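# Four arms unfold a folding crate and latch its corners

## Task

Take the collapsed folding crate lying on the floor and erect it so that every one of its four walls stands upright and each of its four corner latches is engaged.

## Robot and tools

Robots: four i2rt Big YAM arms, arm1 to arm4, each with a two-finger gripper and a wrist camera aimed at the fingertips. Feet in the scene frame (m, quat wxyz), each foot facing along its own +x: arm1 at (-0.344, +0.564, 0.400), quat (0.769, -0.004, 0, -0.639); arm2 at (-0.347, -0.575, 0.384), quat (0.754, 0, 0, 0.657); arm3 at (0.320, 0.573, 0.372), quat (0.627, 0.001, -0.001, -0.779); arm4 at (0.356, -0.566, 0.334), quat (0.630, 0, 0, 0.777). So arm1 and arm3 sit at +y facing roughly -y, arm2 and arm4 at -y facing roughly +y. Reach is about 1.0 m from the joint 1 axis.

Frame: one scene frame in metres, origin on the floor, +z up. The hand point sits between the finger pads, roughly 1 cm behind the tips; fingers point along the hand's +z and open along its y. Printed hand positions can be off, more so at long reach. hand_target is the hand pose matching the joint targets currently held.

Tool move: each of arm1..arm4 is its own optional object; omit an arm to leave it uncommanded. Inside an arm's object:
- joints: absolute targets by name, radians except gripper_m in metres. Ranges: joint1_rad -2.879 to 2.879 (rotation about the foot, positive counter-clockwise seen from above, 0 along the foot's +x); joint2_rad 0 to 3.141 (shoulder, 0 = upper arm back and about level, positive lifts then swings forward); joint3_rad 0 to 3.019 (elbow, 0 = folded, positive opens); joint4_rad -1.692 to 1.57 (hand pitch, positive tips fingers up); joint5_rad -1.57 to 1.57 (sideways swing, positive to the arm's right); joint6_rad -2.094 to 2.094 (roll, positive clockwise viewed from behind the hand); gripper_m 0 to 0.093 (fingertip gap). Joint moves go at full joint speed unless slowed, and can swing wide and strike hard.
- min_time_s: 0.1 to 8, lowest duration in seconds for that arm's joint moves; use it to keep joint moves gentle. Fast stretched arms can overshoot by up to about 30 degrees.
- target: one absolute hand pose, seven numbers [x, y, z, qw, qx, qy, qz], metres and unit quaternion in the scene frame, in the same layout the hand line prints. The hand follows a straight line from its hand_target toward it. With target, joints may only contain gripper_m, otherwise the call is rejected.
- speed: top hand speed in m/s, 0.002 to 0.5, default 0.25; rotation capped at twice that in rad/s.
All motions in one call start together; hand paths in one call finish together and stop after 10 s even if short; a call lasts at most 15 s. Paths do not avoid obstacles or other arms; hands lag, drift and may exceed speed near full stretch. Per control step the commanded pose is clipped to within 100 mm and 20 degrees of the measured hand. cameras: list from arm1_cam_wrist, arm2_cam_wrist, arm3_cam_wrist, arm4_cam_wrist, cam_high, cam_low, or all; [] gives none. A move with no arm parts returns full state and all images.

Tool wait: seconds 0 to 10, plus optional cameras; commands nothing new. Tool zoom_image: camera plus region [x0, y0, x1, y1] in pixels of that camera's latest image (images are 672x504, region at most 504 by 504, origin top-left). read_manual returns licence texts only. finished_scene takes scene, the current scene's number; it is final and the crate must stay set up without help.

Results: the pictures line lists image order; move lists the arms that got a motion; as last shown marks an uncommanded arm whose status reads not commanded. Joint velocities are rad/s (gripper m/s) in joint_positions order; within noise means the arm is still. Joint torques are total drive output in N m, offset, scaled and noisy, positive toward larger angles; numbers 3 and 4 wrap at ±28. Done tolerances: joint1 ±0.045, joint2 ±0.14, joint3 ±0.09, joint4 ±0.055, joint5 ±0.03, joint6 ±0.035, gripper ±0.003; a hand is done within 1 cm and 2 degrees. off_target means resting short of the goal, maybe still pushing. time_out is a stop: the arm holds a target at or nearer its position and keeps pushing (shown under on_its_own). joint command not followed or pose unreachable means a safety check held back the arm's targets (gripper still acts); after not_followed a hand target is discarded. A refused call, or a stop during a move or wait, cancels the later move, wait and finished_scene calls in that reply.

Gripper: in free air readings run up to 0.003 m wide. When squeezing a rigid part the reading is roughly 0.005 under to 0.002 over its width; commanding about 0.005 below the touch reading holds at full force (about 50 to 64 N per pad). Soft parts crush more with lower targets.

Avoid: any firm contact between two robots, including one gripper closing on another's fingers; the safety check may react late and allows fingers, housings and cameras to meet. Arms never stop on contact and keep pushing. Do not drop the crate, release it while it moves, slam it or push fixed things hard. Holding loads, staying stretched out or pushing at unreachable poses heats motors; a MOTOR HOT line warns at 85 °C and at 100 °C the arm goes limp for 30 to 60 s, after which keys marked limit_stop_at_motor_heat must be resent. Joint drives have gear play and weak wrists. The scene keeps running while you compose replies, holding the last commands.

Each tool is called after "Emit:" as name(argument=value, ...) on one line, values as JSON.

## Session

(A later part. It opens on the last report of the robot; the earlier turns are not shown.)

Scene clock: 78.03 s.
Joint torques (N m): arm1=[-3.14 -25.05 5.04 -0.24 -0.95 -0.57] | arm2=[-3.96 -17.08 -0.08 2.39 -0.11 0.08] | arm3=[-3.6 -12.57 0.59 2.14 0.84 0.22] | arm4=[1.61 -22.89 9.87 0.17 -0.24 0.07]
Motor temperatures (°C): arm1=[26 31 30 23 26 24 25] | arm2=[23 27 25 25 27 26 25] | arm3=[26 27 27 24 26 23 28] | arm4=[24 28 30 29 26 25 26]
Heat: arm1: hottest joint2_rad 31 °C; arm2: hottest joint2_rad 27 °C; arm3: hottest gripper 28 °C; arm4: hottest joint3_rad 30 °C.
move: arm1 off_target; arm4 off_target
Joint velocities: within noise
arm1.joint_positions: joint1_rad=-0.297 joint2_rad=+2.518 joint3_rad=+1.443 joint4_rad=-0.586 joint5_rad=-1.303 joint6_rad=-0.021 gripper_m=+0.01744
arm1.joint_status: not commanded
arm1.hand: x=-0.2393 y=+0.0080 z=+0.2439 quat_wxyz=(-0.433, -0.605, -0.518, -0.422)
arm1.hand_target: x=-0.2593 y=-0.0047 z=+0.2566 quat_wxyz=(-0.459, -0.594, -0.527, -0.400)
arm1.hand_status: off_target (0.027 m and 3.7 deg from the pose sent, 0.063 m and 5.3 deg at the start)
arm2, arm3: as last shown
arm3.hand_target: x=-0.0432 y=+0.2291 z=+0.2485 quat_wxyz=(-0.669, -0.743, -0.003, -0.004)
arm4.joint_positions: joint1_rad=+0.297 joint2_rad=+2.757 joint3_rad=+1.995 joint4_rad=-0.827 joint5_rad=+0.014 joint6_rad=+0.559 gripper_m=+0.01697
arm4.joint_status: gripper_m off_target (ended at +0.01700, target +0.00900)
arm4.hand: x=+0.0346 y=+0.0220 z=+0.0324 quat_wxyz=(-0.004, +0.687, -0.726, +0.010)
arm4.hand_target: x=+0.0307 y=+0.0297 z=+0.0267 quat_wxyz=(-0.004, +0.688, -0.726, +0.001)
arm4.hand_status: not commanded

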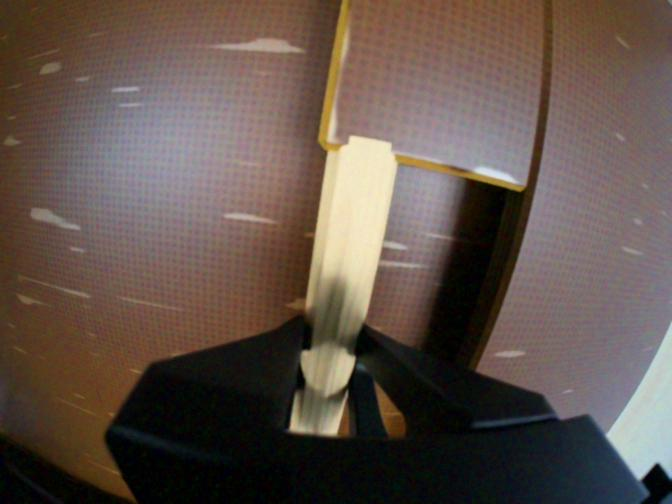

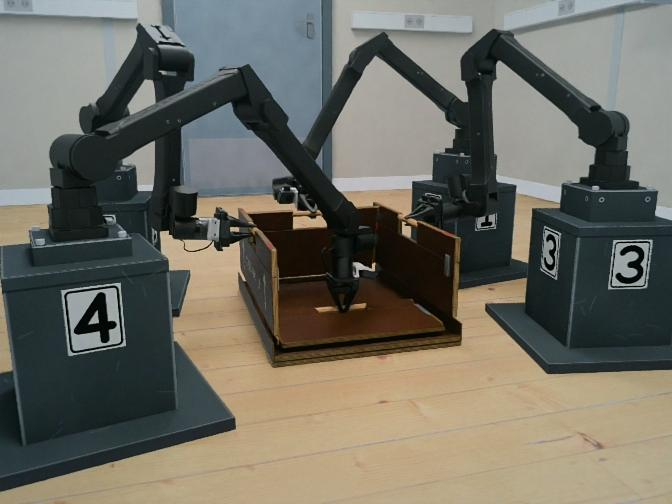

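Emit:
move(arm1={"target": [-0.292, -0.004, 0.259, 0.4555, 0.5936, 0.5263, 0.4038], "speed": 0.12}, arm4={"target": [0.030, 0.030, 0.110, 0.1194, 0.6772, -0.7154, -0.1261], "speed": 0.25}, cameras=[])

Emit:
move(arm1={"target": [-0.330, -0.004, 0.262, 0.4555, 0.5936, 0.5263, 0.4038], "speed": 0.12}, arm4={"target": [0.064, 0.030, 0.171, 0.2352, 0.6462, -0.6827, -0.2485], "speed": 0.25}, cameras=[])

Emit:
move(arm4={"target": [0.109, 0.030, 0.218, 0.3282, 0.6044, -0.6384, -0.3467], "speed": 0.25}, cameras=["cam_high", "arm4_cam_wrist"])

Emit:
zoom_image(camera="cam_high", region=[240, 190, 430, 400])

Scene clock: 83.43 s.
Joint torques (N m): arm1=[-4.01 -25.88 5.2 -1.03 -0.53 -0.54] | arm2=[-3.96 -17.03 -0.08 2.4 -0.11 0.08] | arm3=[-3.43 -13.04 0.7 2.18 0.82 0.19] | arm4=[2.02 -25.35 6.8 1.09 -1.12 0.21]
Motor temperatures (°C): arm1=[26 31 31 23 26 24 25] | arm2=[23 27 25 25 27 26 25] | arm3=[26 27 27 24 26 23 28] | arm4=[24 28 30 29 26 25 26]
Heat: arm1: hottest joint2_rad 31 °C; arm2: hottest joint2_rad 27 °C; arm3: hottest gripper 28 °C; arm4: hottest joint3_rad 30 °C.
move: arm1 off_target; arm4 off_target
Joint velocities: within noise
arm1.joint_positions: joint1_rad=-0.345 joint2_rad=+2.545 joint3_rad=+1.522 joint4_rad=-0.841 joint5_rad=-1.300 joint6_rad=-0.233 gripper_m=+0.01732
arm1.joint_status: not commanded
arm1.hand: x=-0.2655 y=+0.0065 z=+0.2482 quat_wxyz=(-0.433, -0.601, -0.519, -0.426)
arm1.hand_target: x=-0.2915 y=-0.0043 z=+0.2592 quat_wxyz=(-0.457, -0.595, -0.526, -0.401)
arm1.hand_status: off_target (0.031 m and 3.8 deg from the pose sent, 0.056 m and 3.7 deg at the start)
arm2, arm3: as last shown
arm4.joint_positions: joint1_rad=+0.211 joint2_rad=+2.567 joint3_rad=+1.744 joint4_rad=-0.621 joint5_rad=-0.284 joint6_rad=+0.490 gripper_m=+0.01697
arm4.joint_status: not commanded
arm4.hand: x=+0.0410 y=+0.0233 z=+0.0945 quat_wxyz=(+0.113, +0.680, -0.717, -0.105)
arm4.hand_target: x=+0.0301 y=+0.0312 z=+0.1103 quat_wxyz=(+0.119, +0.677, -0.716, -0.127)
arm4.hand_status: off_target (0.020 m and 2.5 deg from the pose sent, 0.078 m and 21.2 deg at the start)

Scene clock: 85.17 s.
Joint torques (N m): arm1=[-5.83 -26.23 5.05 -1.91 -0.35 -0.63] | arm2=[-3.9 -17.14 -0.09 2.37 -0.11 0.08] | arm3=[-3.14 -12.63 0.75 2.22 0.84 0.23] | arm4=[1.85 -23.41 6.6 1.65 -1.44 0.25]
Motor temperatures (°C): arm1=[26 31 31 23 26 24 25] | arm2=[23 27 25 25 27 26 25] | arm3=[26 27 27 24 26 23 28] | arm4=[24 28 30 29 27 25 26]
Heat: arm1: hottest joint2_rad 31 °C; arm2: hottest joint2_rad 27 °C; arm3: hottest gripper 28 °C; arm4: hottest joint3_rad 30 °C.
move: arm1 off_target; arm4 off_target
Joint velocities: within noise
arm1.joint_positions: joint1_rad=-0.386 joint2_rad=+2.585 joint3_rad=+1.608 joint4_rad=-1.077 joint5_rad=-1.277 joint6_rad=-0.426 gripper_m=+0.01700
arm1.joint_status: not commanded
arm1.hand: x=-0.2892 y=+0.0061 z=+0.2490 quat_wxyz=(-0.428, -0.598, -0.523, -0.431)
arm1.hand_target: x=-0.3285 y=-0.0032 z=+0.2615 quat_wxyz=(-0.456, -0.597, -0.525, -0.401)
arm1.hand_status: off_target (0.044 m and 4.4 deg from the pose sent, 0.067 m and 3.8 deg at the start)
arm2.joint_positions: joint1_rad=-0.905 joint2_rad=+2.588 joint3_rad=+0.855 joint4_rad=+1.498 joint5_rad=-1.087 joint6_rad=+1.356 gripper_m=+0.01676
arm2.joint_status: not commanded
arm2.hand: x=-0.0195 y=-0.2058 z=+0.2429 quat_wxyz=(+0.017, +0.024, -0.744, -0.668)
arm2.hand_target: x=-0.0052 y=-0.2211 z=+0.2476 quat_wxyz=(+0.000, +0.008, -0.741, -0.672)
arm2.hand_status: not commanded
arm3: as last shown
arm3.hand_target: x=-0.0432 y=+0.2290 z=+0.2485 quat_wxyz=(-0.669, -0.743, -0.003, -0.004)
arm4.joint_positions: joint1_rad=+0.091 joint2_rad=+2.429 joint3_rad=+1.547 joint4_rad=-0.448 joint5_rad=-0.621 joint6_rad=+0.429 gripper_m=+0.01697
arm4.joint_status: not commanded
arm4.hand: x=+0.0691 y=+0.0226 z=+0.1571 quat_wxyz=(+0.230, +0.651, -0.686, -0.229)
arm4.hand_target: x=+0.0620 y=+0.0296 z=+0.1706 quat_wxyz=(+0.236, +0.646, -0.681, -0.249)
arm4.hand_status: off_target (0.017 m and 2.4 deg from the pose sent, 0.080 m and 22.3 deg at the start)

Scene clock: 86.40 s.
Joint torques (N m): arm1=[-5.71 -25.64 5.26 -1.76 -0.31 -0.61] | arm2=[-4.01 -17.14 -0.09 2.39 -0.11 0.08] | arm3=[-3.19 -12.69 0.68 2.22 0.83 0.18] | arm4=[1.61 -22.89 6.45 1.5 -1.37 0.25]
Motor temperatures (°C): arm1=[26 31 31 23 26 24 25] | arm2=[23 27 25 25 27 26 25] | arm3=[26 27 27 24 26 23 28] | arm4=[24 28 30 29 27 25 27]
Heat: arm1: hottest joint2_rad 31 °C; arm2: hottest joint2_rad 27 °C; arm3: hottest gripper 28 °C; arm4: hottest joint3_rad 30 °C.
move: arm4 off_target
Joint velocities: within noise
arm1.joint_positions: joint1_rad=-0.386 joint2_rad=+2.585 joint3_rad=+1.608 joint4_rad=-1.078 joint5_rad=-1.277 joint6_rad=-0.426 gripper_m=+0.01700
arm1.joint_status: not commanded
arm1.hand: x=-0.2892 y=+0.0062 z=+0.2491 quat_wxyz=(-0.428, -0.598, -0.523, -0.432)
arm1.hand_target: x=-0.3284 y=-0.0030 z=+0.2615 quat_wxyz=(-0.455, -0.597, -0.525, -0.401)
arm1.hand_status: not commanded
arm2, arm3: as last shown
arm4.joint_positions: joint1_rad=-0.033 joint2_rad=+2.378 joint3_rad=+1.449 joint4_rad=-0.351 joint5_rad=-0.936 joint6_rad=+0.381 gripper_m=+0.01697
arm4.joint_status: not commanded
arm4.hand: x=+0.1105 y=+0.0218 z=+0.2018 quat_wxyz=(+0.327, +0.607, -0.645, -0.330)
arm4.hand_target: x=+0.1082 y=+0.0298 z=+0.2176 quat_wxyz=(+0.329, +0.603, -0.639, -0.346)
arm4.hand_status: off_target (0.018 m and 2.1 deg from the pose sent, 0.073 m and 19.2 deg at the start)
pictures: arm4_cam_wrist, cam_high

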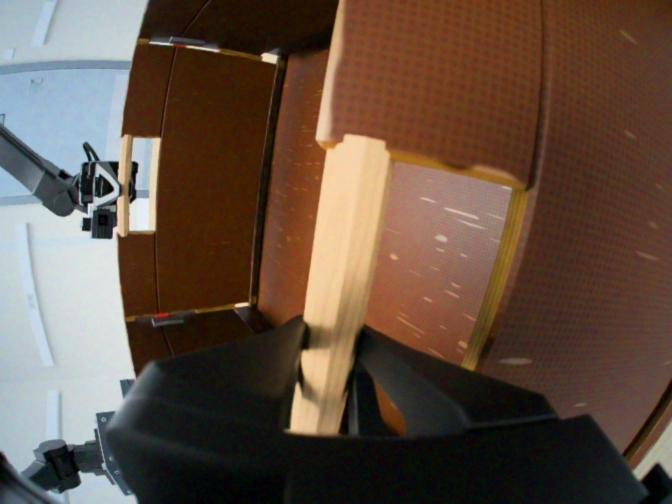

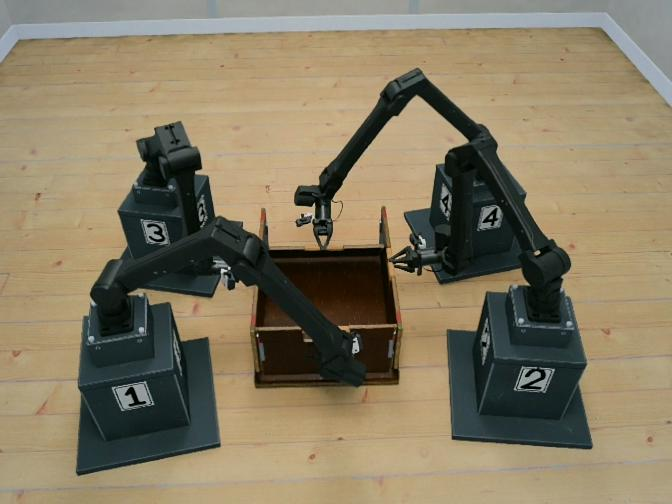

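Scaled by 2.400 from the camera's image (finer frame: 960x720).

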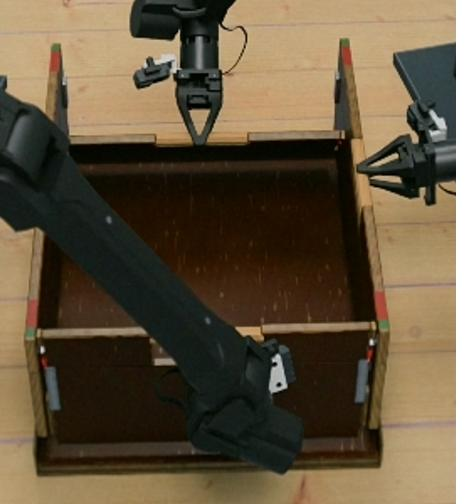

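Emit:
move(arm4={"target": [0.166, 0.030, 0.247, 0.4042, 0.5564, -0.5877, -0.4270], "speed": 0.25}, arm1={"target": [-0.350, -0.004, 0.262, 0.4555, 0.5936, 0.5263, 0.4038], "speed": 0.12}, cameras=[])

Emit:
move(arm4={"target": [0.214, 0.030, 0.256, 0.4187, 0.5456, -0.5764, -0.4423], "speed": 0.15}, cameras=[])

Emit:
move(arm4={"target": [0.250, 0.030, 0.258, 0.4187, 0.5456, -0.5764, -0.4423], "speed": 0.12}, arm1={"target": [-0.300, -0.004, 0.262, 0.4555, 0.5936, 0.5263, 0.4038], "speed": 0.12}, cameras=[])

Emit:
move(arm4={"target": [0.285, 0.030, 0.260, 0.4187, 0.5456, -0.5764, -0.4423], "speed": 0.1}, cameras=[])

Emit:
move(arm4={"target": [0.315, 0.030, 0.262, 0.4187, 0.5456, -0.5764, -0.4423], "speed": 0.1}, cameras=["cam_low", "cam_high"])

Emit:
zoom_image(camera="cam_high", region=[240, 190, 430, 400])

Emit:
zoom_image(camera="cam_low", region=[220, 190, 480, 380])

Scene clock: 91.07 s.
Joint torques (N m): arm1=[-8.47 -27.22 5.03 -2.07 -0.11 -0.72] | arm2=[-4.01 -17.08 -0.09 2.37 -0.11 0.08] | arm3=[-3.31 -12.1 0.76 2.18 0.83 0.24] | arm4=[1.55 -21.6 7.23 0.79 -1.42 0.11]
Motor temperatures (°C): arm1=[26 32 31 23 26 24 25] | arm2=[24 27 25 25 27 26 26] | arm3=[26 27 27 24 26 23 28] | arm4=[24 29 30 29 27 25 27]
Heat: arm1: hottest joint2_rad 32 °C; arm2: hottest joint2_rad 27 °C; arm3: hottest gripper 28 °C; arm4: hottest joint3_rad 30 °C.
move: arm1 off_target; arm4 off_target
Joint velocities: within noise
arm1.joint_positions: joint1_rad=-0.386 joint2_rad=+2.605 joint3_rad=+1.649 joint4_rad=-1.169 joint5_rad=-1.265 joint6_rad=-0.496 gripper_m=+0.01700
arm1.joint_status: not commanded
arm1.hand: x=-0.2900 y=+0.0054 z=+0.2492 quat_wxyz=(-0.422, -0.592, -0.530, -0.437)
arm1.hand_target: x=-0.3473 y=-0.0028 z=+0.2615 quat_wxyz=(-0.456, -0.598, -0.525, -0.399)
arm1.hand_status: off_target (0.062 m and 5.4 deg from the pose sent, 0.063 m and 4.5 deg at the start)
arm2, arm3: as last shown
arm4.joint_positions: joint1_rad=-0.161 joint2_rad=+2.380 joint3_rad=+1.419 joint4_rad=-0.344 joint5_rad=-1.222 joint6_rad=+0.303 gripper_m=+0.01697
arm4.joint_status: not commanded
arm4.hand: x=+0.1649 y=+0.0218 z=+0.2352 quat_wxyz=(+0.404, +0.556, -0.596, -0.415)
arm4.hand_target: x=+0.1649 y=+0.0302 z=+0.2468 quat_wxyz=(+0.405, +0.556, -0.587, -0.427)
arm4.hand_status: off_target (0.014 m and 1.7 deg from the pose sent, 0.072 m and 16.7 deg at the start)

Scene clock: 92.63 s.
Joint torques (N m): arm1=[-8.18 -25.41 5.27 -2.11 -0.13 -0.67] | arm2=[-3.96 -17.03 -0.1 2.39 -0.11 0.08] | arm3=[-3.19 -12.98 0.66 2.14 0.86 0.23] | arm4=[0.67 -21.54 7.95 -1.18 -1.21 -0.23]
Motor temperatures (°C): arm1=[26 32 30 23 26 24 25] | arm2=[24 27 25 25 27 26 26] | arm3=[26 27 27 24 26 23 28] | arm4=[24 29 30 29 27 25 27]
Heat: arm1: hottest joint2_rad 32 °C; arm2: hottest joint2_rad 27 °C; arm3: hottest gripper 28 °C; arm4: hottest joint3_rad 30 °C.
move: arm4 off_target
Joint velocities: within noise
arm1, arm2, arm3: as last shown
arm1.joint_positions: joint1_rad=-0.386 joint2_rad=+2.605 joint3_rad=+1.649 joint4_rad=-1.169 joint5_rad=-1.265 joint6_rad=-0.498 gripper_m=+0.01700
arm1.hand_target: x=-0.3473 y=-0.0029 z=+0.2615 quat_wxyz=(-0.456, -0.597, -0.526, -0.399)
arm4.joint_positions: joint1_rad=-0.228 joint2_rad=+2.395 joint3_rad=+1.474 joint4_rad=-0.586 joint5_rad=-1.296 joint6_rad=+0.081 gripper_m=+0.01697
arm4.joint_status: not commanded
arm4.hand: x=+0.2009 y=+0.0216 z=+0.2470 quat_wxyz=(+0.422, +0.548, -0.578, -0.432)
arm4.hand_target: x=+0.2086 y=+0.0305 z=+0.2570 quat_wxyz=(+0.419, +0.547, -0.574, -0.442)
arm4.hand_status: off_target (0.018 m and 1.3 deg from the pose sent, 0.054 m and 4.4 deg at the start)

Scene clock: 94.13 s.
Joint torques (N m): arm1=[-2.2 -26.64 3.75 0.53 -0.86 -0.12] | arm2=[-4.01 -17.08 -0.09 2.4 -0.11 0.08] | arm3=[-3.49 -12.1 0.65 2.15 0.83 0.2] | arm4=[-0.56 -21.42 7.77 -1.7 -0.92 -0.32]
Motor temperatures (°C): arm1=[26 32 30 23 26 24 25] | arm2=[24 27 25 25 27 26 26] | arm3=[26 27 27 24 26 23 28] | arm4=[24 29 30 29 27 25 27]
Heat: arm1: hottest joint2_rad 32 °C; arm2: hottest joint2_rad 27 °C; arm3: hottest gripper 28 °C; arm4: hottest joint3_rad 30 °C.
move: arm1 off_target; arm4 off_target
Joint velocities: within noise
arm1.joint_positions: joint1_rad=-0.385 joint2_rad=+2.567 joint3_rad=+1.569 joint4_rad=-0.985 joint5_rad=-1.286 joint6_rad=-0.352 gripper_m=+0.01700
arm1.joint_status: not commanded
arm1.hand: x=-0.2879 y=+0.0064 z=+0.2489 quat_wxyz=(-0.433, -0.603, -0.517, -0.426)
arm1.hand_target: x=-0.2993 y=-0.0026 z=+0.2619 quat_wxyz=(-0.453, -0.596, -0.524, -0.407)
arm1.hand_status: off_target (0.021 m and 3.9 deg from the pose sent, 0.019 m and 5.4 deg at the start)
arm2: as last shown
arm3.joint_positions: joint1_rad=-0.882 joint2_rad=+2.506 joint3_rad=+0.843 joint4_rad=+1.416 joint5_rad=-1.153 joint6_rad=+1.324 gripper_m=+0.01652
arm3.joint_status: not commanded
arm3.hand: x=-0.0272 y=+0.2171 z=+0.2554 quat_wxyz=(-0.671, -0.741, -0.032, -0.016)
arm3.hand_target: x=-0.0432 y=+0.2290 z=+0.2485 quat_wxyz=(-0.669, -0.743, -0.003, -0.004)
arm3.hand_status: not commanded
arm4.joint_positions: joint1_rad=-0.282 joint2_rad=+2.423 joint3_rad=+1.549 joint4_rad=-0.867 joint5_rad=-1.301 joint6_rad=-0.157 gripper_m=+0.01682
arm4.joint_status: not commanded
arm4.hand: x=+0.2318 y=+0.0208 z=+0.2516 quat_wxyz=(+0.427, +0.549, -0.575, -0.431)
arm4.hand_target: x=+0.2494 y=+0.0292 z=+0.2577 quat_wxyz=(+0.420, +0.544, -0.577, -0.442)
arm4.hand_status: off_target (0.021 m and 1.7 deg from the pose sent, 0.051 m and 1.3 deg at the start)

Scene clock: 95.53 s.
Joint torques (N m): arm1=[-2.32 -26.4 3.69 0.72 -0.86 -0.16] | arm2=[-3.9 -17.08 -0.09 2.37 -0.11 0.08] | arm3=[-3.55 -12.51 0.7 2.28 0.82 0.18] | arm4=[-1.96 -21.95 7.99 -2.43 -0.64 -0.38]
Motor temperatures (°C): arm1=[26 32 30 23 26 24 25] | arm2=[24 27 25 25 27 26 26] | arm3=[26 27 27 24 26 23 28] | arm4=[24 29 30 29 27 25 27]
Heat: arm1: hottest joint2_rad 32 °C; arm2: hottest joint2_rad 27 °C; arm3: hottest gripper 28 °C; arm4: hottest joint3_rad 30 °C.
move: arm4 off_target
Joint velocities: within noise
arm1.joint_positions: joint1_rad=-0.385 joint2_rad=+2.567 joint3_rad=+1.569 joint4_rad=-0.983 joint5_rad=-1.286 joint6_rad=-0.351 gripper_m=+0.01700
arm1.joint_status: not commanded
arm1.hand: x=-0.2879 y=+0.0062 z=+0.2488 quat_wxyz=(-0.433, -0.603, -0.517, -0.426)
arm1.hand_target: x=-0.2995 y=-0.0027 z=+0.2618 quat_wxyz=(-0.453, -0.596, -0.524, -0.407)
arm1.hand_status: not commanded
arm2: as last shown
arm3.joint_positions: joint1_rad=-0.882 joint2_rad=+2.506 joint3_rad=+0.843 joint4_rad=+1.418 joint5_rad=-1.153 joint6_rad=+1.324 gripper_m=+0.01652
arm3.joint_status: not commanded
arm3.hand: x=-0.0272 y=+0.2171 z=+0.2557 quat_wxyz=(-0.671, -0.740, -0.032, -0.016)
arm3.hand_target: x=-0.0432 y=+0.2290 z=+0.2487 quat_wxyz=(-0.670, -0.743, -0.004, -0.003)
arm3.hand_status: not commanded
arm4.joint_positions: joint1_rad=-0.320 joint2_rad=+2.461 joint3_rad=+1.626 joint4_rad=-1.094 joint5_rad=-1.290 joint6_rad=-0.355 gripper_m=+0.01654
arm4.joint_status: not commanded
arm4.hand: x=+0.2544 y=+0.0210 z=+0.2527 quat_wxyz=(+0.431, +0.553, -0.569, -0.429)
arm4.hand_target: x=+0.2835 y=+0.0298 z=+0.2599 quat_wxyz=(+0.418, +0.546, -0.576, -0.443)
arm4.hand_status: off_target (0.033 m and 2.4 deg from the pose sent, 0.055 m and 1.7 deg at the start)

Scene clock: 96.87 s.
Joint torques (N m): arm1=[-1.73 -26.34 3.71 0.68 -0.83 -0.13] | arm2=[-3.9 -17.08 -0.09 2.37 -0.11 0.08] | arm3=[-3.37 -12.86 0.62 2.28 0.81 0.16] | arm4=[-5.66 -22.59 7.43 -3.11 -0.42 -0.57]
Motor temperatures (°C): arm1=[26 32 30 23 26 24 25] | arm2=[24 27 25 25 27 26 26] | arm3=[26 27 27 24 26 23 28] | arm4=[24 29 30 29 27 25 27]
Heat: arm1: hottest joint2_rad 32 °C; arm2: hottest joint2_rad 27 °C; arm3: hottest gripper 28 °C; arm4: hottest joint3_rad 30 °C.
move: arm4 off_target
Joint velocities: within noise
arm1, arm2, arm3: as last shown
arm4.joint_positions: joint1_rad=-0.320 joint2_rad=+2.495 joint3_rad=+1.688 joint4_rad=-1.241 joint5_rad=-1.276 joint6_rad=-0.473 gripper_m=+0.01653
arm4.joint_status: not commanded
arm4.hand: x=+0.2551 y=+0.0209 z=+0.2526 quat_wxyz=(+0.441, +0.562, -0.560, -0.420)
arm4.hand_target: x=+0.3119 y=+0.0286 z=+0.2613 quat_wxyz=(+0.418, +0.545, -0.577, -0.442)
arm4.hand_status: off_target (0.061 m and 4.5 deg from the pose sent, 0.062 m and 2.4 deg at the start)
pictures: cam_high, cam_low

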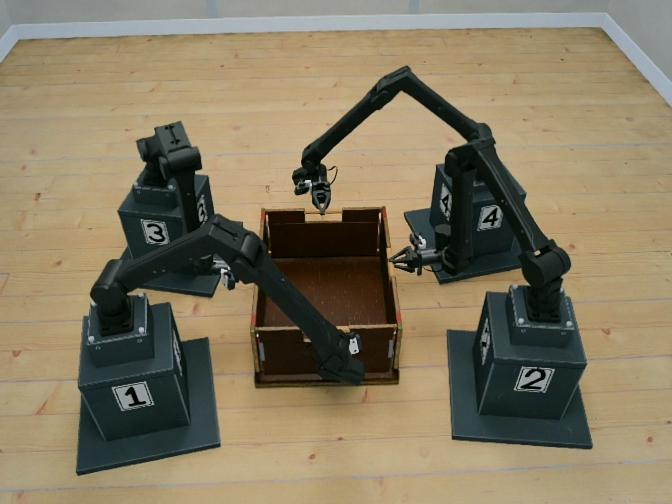

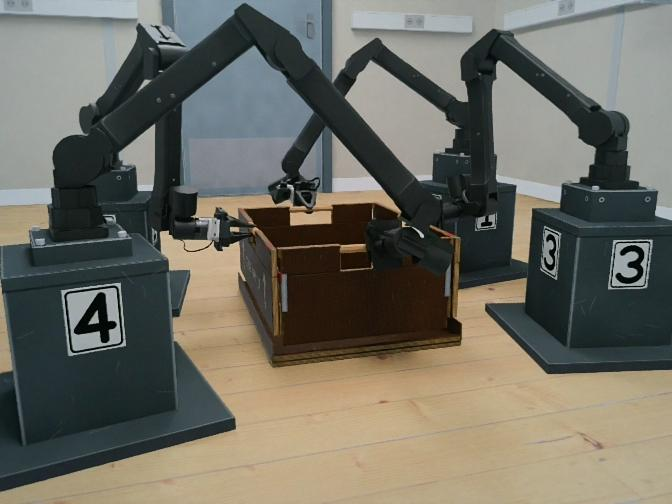

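Scaled by 2.400 from the camera's image (finer frame: 960x720).

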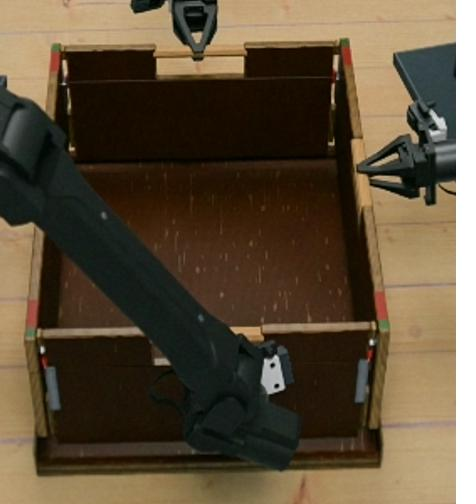

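Scaled by 1.938 from the camera's image (finer frame: 960x720).

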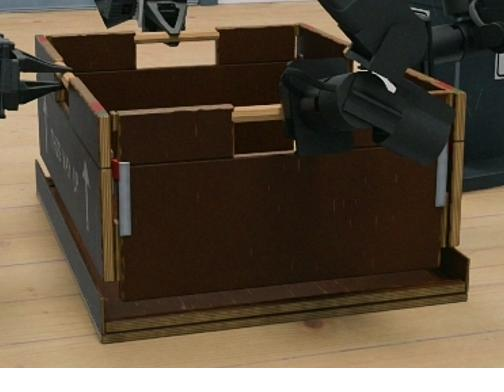

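Emit:
move(arm4={"target": [0.237, 0.030, 0.262, 0.4187, 0.5456, -0.5764, -0.4423], "speed": 0.15}, cameras=["cam_high", "cam_low"])

Scene clock: 104.73 s.
Joint torques (N m): arm1=[-1.85 -27.34 3.85 0.53 -0.82 -0.12] | arm2=[-3.96 -17.03 -0.09 2.37 -0.11 0.07] | arm3=[-3.43 -12.75 0.58 2.22 0.79 0.21] | arm4=[2.73 -22.18 6.76 0.8 -1.16 0.41]
Motor temperatures (°C): arm1=[26 32 30 23 26 24 25] | arm2=[24 27 24 25 27 26 26] | arm3=[26 27 27 24 26 23 29] | arm4=[24 29 30 29 27 25 27]
Heat: arm1: hottest joint2_rad 32 °C; arm2: hottest joint2_rad 27 °C; arm3: hottest gripper 29 °C; arm4: hottest joint3_rad 30 °C.
move: arm4 off_target
Joint velocities: within noise
arm1, arm2, arm3: as last shown
arm4.joint_positions: joint1_rad=-0.314 joint2_rad=+2.414 joint3_rad=+1.537 joint4_rad=-0.862 joint5_rad=-1.296 joint6_rad=-0.162 gripper_m=+0.01653
arm4.joint_status: not commanded
arm4.hand: x=+0.2507 y=+0.0218 z=+0.2531 quat_wxyz=(+0.418, +0.542, -0.583, -0.438)
arm4.hand_target: x=+0.2439 y=+0.0300 z=+0.2631 quat_wxyz=(+0.417, +0.543, -0.578, -0.444)
arm4.hand_status: off_target (0.018 m and 1.0 deg from the pose sent, 0.022 m and 4.5 deg at the start)

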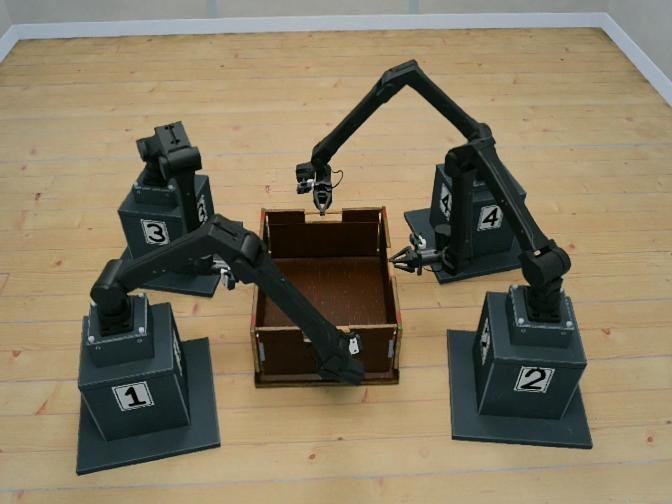

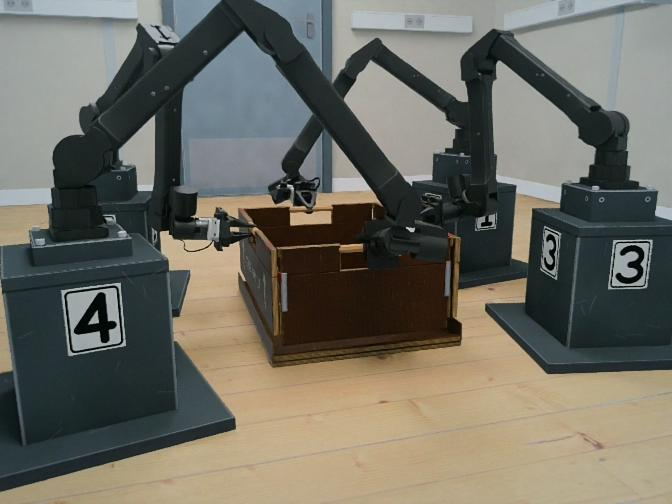

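Emit:
move(arm4={"target": [0.256, 0.030, 0.262, 0.4187, 0.5456, -0.5764, -0.4423], "speed": 0.2}, arm2={"target": [-0.009, -0.211, 0.246, -0.003, -0.004, 0.743, 0.669], "speed": 0.2}, arm3={"target": [-0.044, 0.222, 0.250, 0.6691, 0.7431, 0.004, 0.003], "speed": 0.2})

Emit:
move(arm1={"joints": {"gripper_m": 0.05}}, arm2={"joints": {"gripper_m": 0.05}}, arm3={"joints": {"gripper_m": 0.05}}, arm4={"joints": {"gripper_m": 0.05}}, cameras=["cam_high", "cam_low"])

Scene clock: 107.43 s.
Joint torques (N m): arm1=[-2.26 -27.11 3.79 0.57 -0.84 -0.14] | arm2=[-1.67 -17.08 0.12 1.95 0.5 0.14] | arm3=[-2.08 -13.68 1.1 1.88 1.34 0.23] | arm4=[1.08 -21.13 8.61 -1.55 -1.22 -0.14]
Motor temperatures (°C): arm1=[26 32 30 23 26 24 25] | arm2=[24 27 24 25 27 26 26] | arm3=[26 27 27 24 26 23 29] | arm4=[24 29 30 29 27 25 27]
Heat: arm1: hottest joint2_rad 32 °C; arm2: hottest joint2_rad 27 °C; arm3: hottest gripper 29 °C; arm4: hottest joint3_rad 30 °C.
move: arm2 off_target; arm3 off_target; arm4 off_target
Joint velocities: within noise
arm1: as last shown
arm2.joint_positions: joint1_rad=-0.902 joint2_rad=+2.588 joint3_rad=+0.851 joint4_rad=+1.503 joint5_rad=-1.076 joint6_rad=+1.361 gripper_m=+0.01676
arm2.joint_status: not commanded
arm2.hand: x=-0.0203 y=-0.2056 z=+0.2428 quat_wxyz=(+0.016, +0.019, -0.745, -0.667)
arm2.hand_target: x=-0.0117 y=-0.2117 z=+0.2459 quat_wxyz=(+0.007, +0.005, -0.744, -0.669)
arm2.hand_status: off_target (0.013 m and 2.3 deg from the pose sent, 0.012 m and 2.8 deg at the start)
arm3.joint_positions: joint1_rad=-0.882 joint2_rad=+2.506 joint3_rad=+0.843 joint4_rad=+1.418 joint5_rad=-1.153 joint6_rad=+1.324 gripper_m=+0.01652
arm3.joint_status: not commanded
arm3.hand: x=-0.0272 y=+0.2171 z=+0.2557 quat_wxyz=(-0.671, -0.740, -0.032, -0.016)
arm3.hand_target: x=-0.0435 y=+0.2223 z=+0.2503 quat_wxyz=(-0.669, -0.743, -0.004, -0.003)
arm3.hand_status: off_target (0.018 m and 3.6 deg from the pose sent, 0.018 m and 3.6 deg at the start)
arm4.joint_positions: joint1_rad=-0.314 joint2_rad=+2.418 joint3_rad=+1.550 joint4_rad=-0.907 joint5_rad=-1.287 joint6_rad=-0.199 gripper_m=+0.01653
arm4.joint_status: not commanded
arm4.hand: x=+0.2510 y=+0.0209 z=+0.2531 quat_wxyz=(+0.419, +0.547, -0.581, -0.433)
arm4.hand_target: x=+0.2562 y=+0.0306 z=+0.2613 quat_wxyz=(+0.417, +0.545, -0.577, -0.443)
arm4.hand_status: off_target (0.014 m and 1.2 deg from the pose sent, 0.013 m and 1.0 deg at the start)
pictures: none

Scene clock: 108.17 s.
Joint torques (N m): arm1=[-1.55 -25.05 4.05 0.27 -0.64 -0.11] | arm2=[-0.67 -17.08 0.18 1.94 -0.01 0.01] | arm3=[-1.79 -13.22 0.4 1.88 0.1 0.06] | arm4=[1.08 -20.78 8.61 -0.87 -0.83 -0.14]
Motor temperatures (°C): arm1=[26 32 30 23 26 24 25] | arm2=[24 27 24 25 27 26 26] | arm3=[26 27 27 24 26 23 29] | arm4=[24 29 29 29 27 25 27]
Heat: arm1: hottest joint2_rad 32 °C; arm2: hottest joint2_rad 27 °C; arm3: hottest gripper 29 °C; arm4: hottest joint2_rad 29 °C.
move: arm1 done; arm2 done; arm3 done; arm4 done
Joint velocities: within noise
arm1.joint_positions: joint1_rad=-0.406 joint2_rad=+2.545 joint3_rad=+1.568 joint4_rad=-0.968 joint5_rad=-1.292 joint6_rad=-0.357 gripper_m=+0.04996
arm1.joint_status: all done
arm1.hand: x=-0.3012 y=-0.0021 z=+0.2600 quat_wxyz=(-0.450, -0.600, -0.520, -0.409)
arm1.hand_target: x=-0.3055 y=-0.0041 z=+0.2617 quat_wxyz=(-0.457, -0.596, -0.523, -0.402)
arm1.hand_status: not commanded
arm2.joint_positions: joint1_rad=-0.922 joint2_rad=+2.588 joint3_rad=+0.841 joint4_rad=+1.503 joint5_rad=-1.057 joint6_rad=+1.382 gripper_m=+0.04989
arm2.joint_status: all done
arm2.hand: x=-0.0129 y=-0.2141 z=+0.2413 quat_wxyz=(+0.012, -0.005, -0.748, -0.664)
arm2.hand_target: x=-0.0097 y=-0.2162 z=+0.2449 quat_wxyz=(+0.006, -0.007, -0.745, -0.667)
arm2.hand_status: not commanded
arm3.joint_positions: joint1_rad=-0.900 joint2_rad=+2.506 joint3_rad=+0.852 joint4_rad=+1.416 joint5_rad=-1.112 joint6_rad=+1.348 gripper_m=+0.04991
arm3.joint_status: all done
arm3.hand: x=-0.0441 y=+0.2219 z=+0.2548 quat_wxyz=(-0.669, -0.743, -0.005, +0.000)
arm3.hand_target: x=-0.0481 y=+0.2262 z=+0.2497 quat_wxyz=(-0.668, -0.744, +0.005, -0.001)
arm3.hand_status: not commanded
arm4.joint_positions: joint1_rad=-0.314 joint2_rad=+2.417 joint3_rad=+1.550 joint4_rad=-0.931 joint5_rad=-1.299 joint6_rad=-0.199 gripper_m=+0.04995
arm4.joint_status: all done
arm4.hand: x=+0.2502 y=+0.0188 z=+0.2566 quat_wxyz=(+0.428, +0.539, -0.584, -0.431)
arm4.hand_target: x=+0.2561 y=+0.0299 z=+0.2619 quat_wxyz=(+0.419, +0.543, -0.579, -0.441)
arm4.hand_status: not commanded

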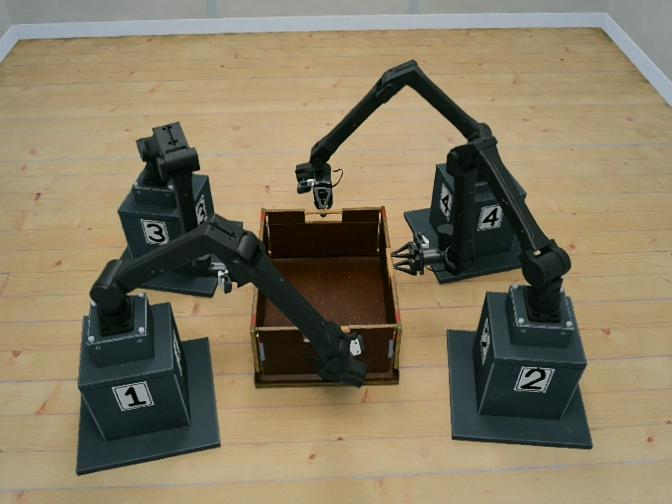

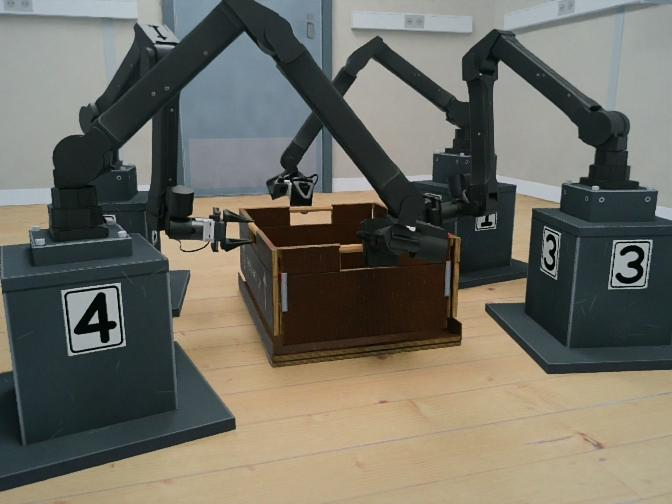

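Emit:
move(arm4={"target": [0.37, 0.030, 0.29, 0.4187, 0.5456, -0.5764, -0.4423], "speed": 0.2}, arm1={"target": [-0.42, -0.004, 0.29, 0.4555, 0.5936, 0.5263, 0.4038], "speed": 0.2}, arm2={"target": [-0.009, -0.31, 0.265, -0.003, -0.004, 0.743, 0.669], "speed": 0.2}, arm3={"target": [-0.044, 0.32, 0.265, 0.6691, 0.7431, 0.004, 0.003], "speed": 0.2}, cameras=["cam_high", "cam_low"])

Scene clock: 111.57 s.
Joint torques (N m): arm1=[0.56 -24.29 7.13 -1.26 -0.21 -0.1] | arm2=[-0.03 -18.26 -0.73 0.9 -0.37 -0.23] | arm3=[-0.79 -14.74 -1.03 1.31 -0.3 -0.14] | arm4=[1.9 -20.19 9.44 -1.95 -0.42 -0.21]
Motor temperatures (°C): arm1=[26 32 30 23 26 24 25] | arm2=[24 27 24 25 27 26 25] | arm3=[26 27 27 24 26 23 28] | arm4=[24 30 29 29 27 25 27]
Heat: arm1: hottest joint2_rad 32 °C; arm2: hottest joint2_rad 27 °C; arm3: hottest gripper 28 °C; arm4: hottest joint2_rad 30 °C.
move: arm1 done; arm2 off_target; arm3 done; arm4 done
Joint velocities: within noise
arm1.joint_positions: joint1_rad=-0.596 joint2_rad=+2.623 joint3_rad=+1.813 joint4_rad=-1.606 joint5_rad=-1.185 joint6_rad=-0.863 gripper_m=+0.04996
arm1.joint_status: not commanded
arm1.hand: x=-0.4147 y=+0.0014 z=+0.2936 quat_wxyz=(-0.454, -0.596, -0.522, -0.409)
arm1.hand_target: x=-0.4137 y=-0.0047 z=+0.2901 quat_wxyz=(-0.454, -0.590, -0.529, -0.406)
arm1.hand_status: done (0.008 m and 0.8 deg from the pose sent, 0.123 m and 1.4 deg at the start)
arm2.joint_positions: joint1_rad=-1.160 joint2_rad=+2.544 joint3_rad=+0.735 joint4_rad=+1.426 joint5_rad=-1.288 joint6_rad=+1.217 gripper_m=+0.04989
arm2.joint_status: not commanded
arm2.hand: x=-0.0097 y=-0.3070 z=+0.2548 quat_wxyz=(+0.008, -0.001, -0.743, -0.669)
arm2.hand_target: x=-0.0068 y=-0.3053 z=+0.2659 quat_wxyz=(+0.002, +0.009, -0.741, -0.671)
arm2.hand_status: off_target (0.011 m and 0.8 deg from the pose sent, 0.099 m and 1.7 deg at the start)
arm3.joint_positions: joint1_rad=-1.129 joint2_rad=+2.453 joint3_rad=+0.754 joint4_rad=+1.252 joint5_rad=-1.333 joint6_rad=+1.135 gripper_m=+0.04991
arm3.joint_status: not commanded
arm3.hand: x=-0.0432 y=+0.3166 z=+0.2602 quat_wxyz=(-0.670, -0.742, -0.003, -0.005)
arm3.hand_target: x=-0.0442 y=+0.3176 z=+0.2659 quat_wxyz=(-0.671, -0.742, -0.006, -0.002)
arm3.hand_status: done (0.006 m and 0.3 deg from the pose sent, 0.099 m and 0.3 deg at the start)
arm4.joint_positions: joint1_rad=-0.507 joint2_rad=+2.490 joint3_rad=+1.796 joint4_rad=-1.608 joint5_rad=-1.221 joint6_rad=-0.755 gripper_m=+0.04995
arm4.joint_status: not commanded
arm4.hand: x=+0.3679 y=+0.0249 z=+0.2967 quat_wxyz=(+0.420, +0.541, -0.579, -0.443)
arm4.hand_target: x=+0.3662 y=+0.0302 z=+0.2894 quat_wxyz=(+0.419, +0.548, -0.573, -0.443)
arm4.hand_status: done (0.009 m and 0.6 deg from the pose sent, 0.125 m and 2.0 deg at the start)

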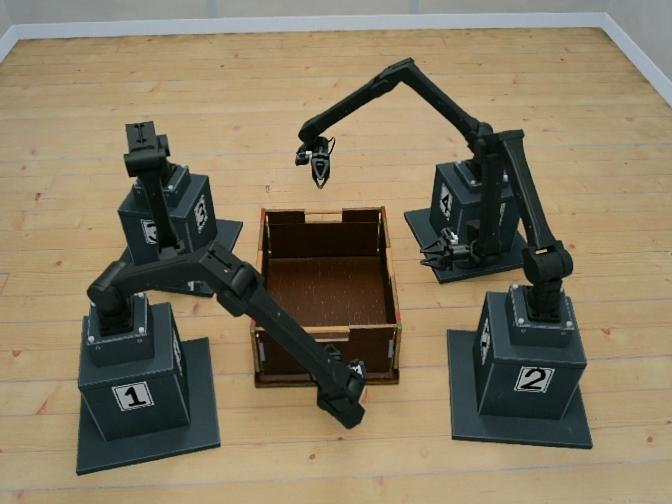

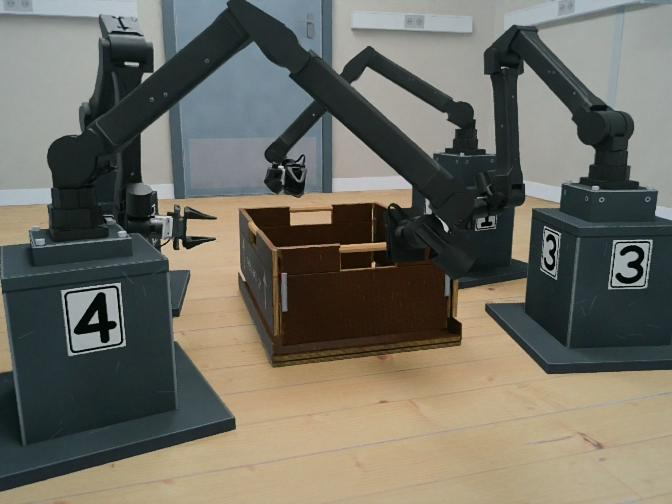

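Emit:
zoom_image(camera="cam_high", region=[235, 190, 420, 400])

Emit:
zoom_image(camera="cam_low", region=[225, 190, 475, 375])

Scaled by 2.400 from the camera's image (finer frame: 960x720).

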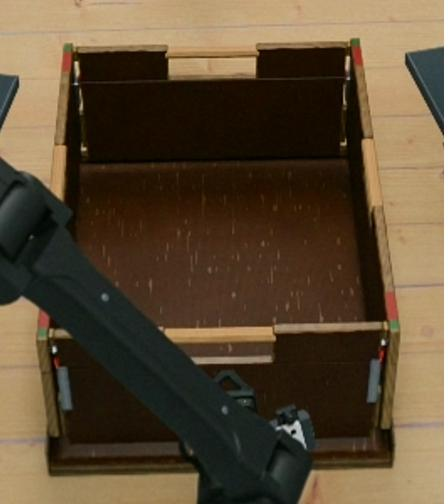

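Scaled by 2.016 from the camera's image (finer frame: 960x720).

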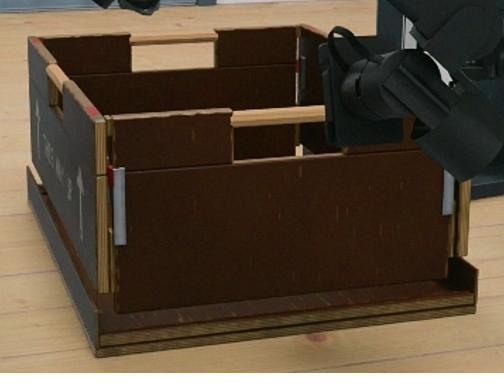

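Emit:
finished_scene(scene=2)

The scene is finished: the task was done.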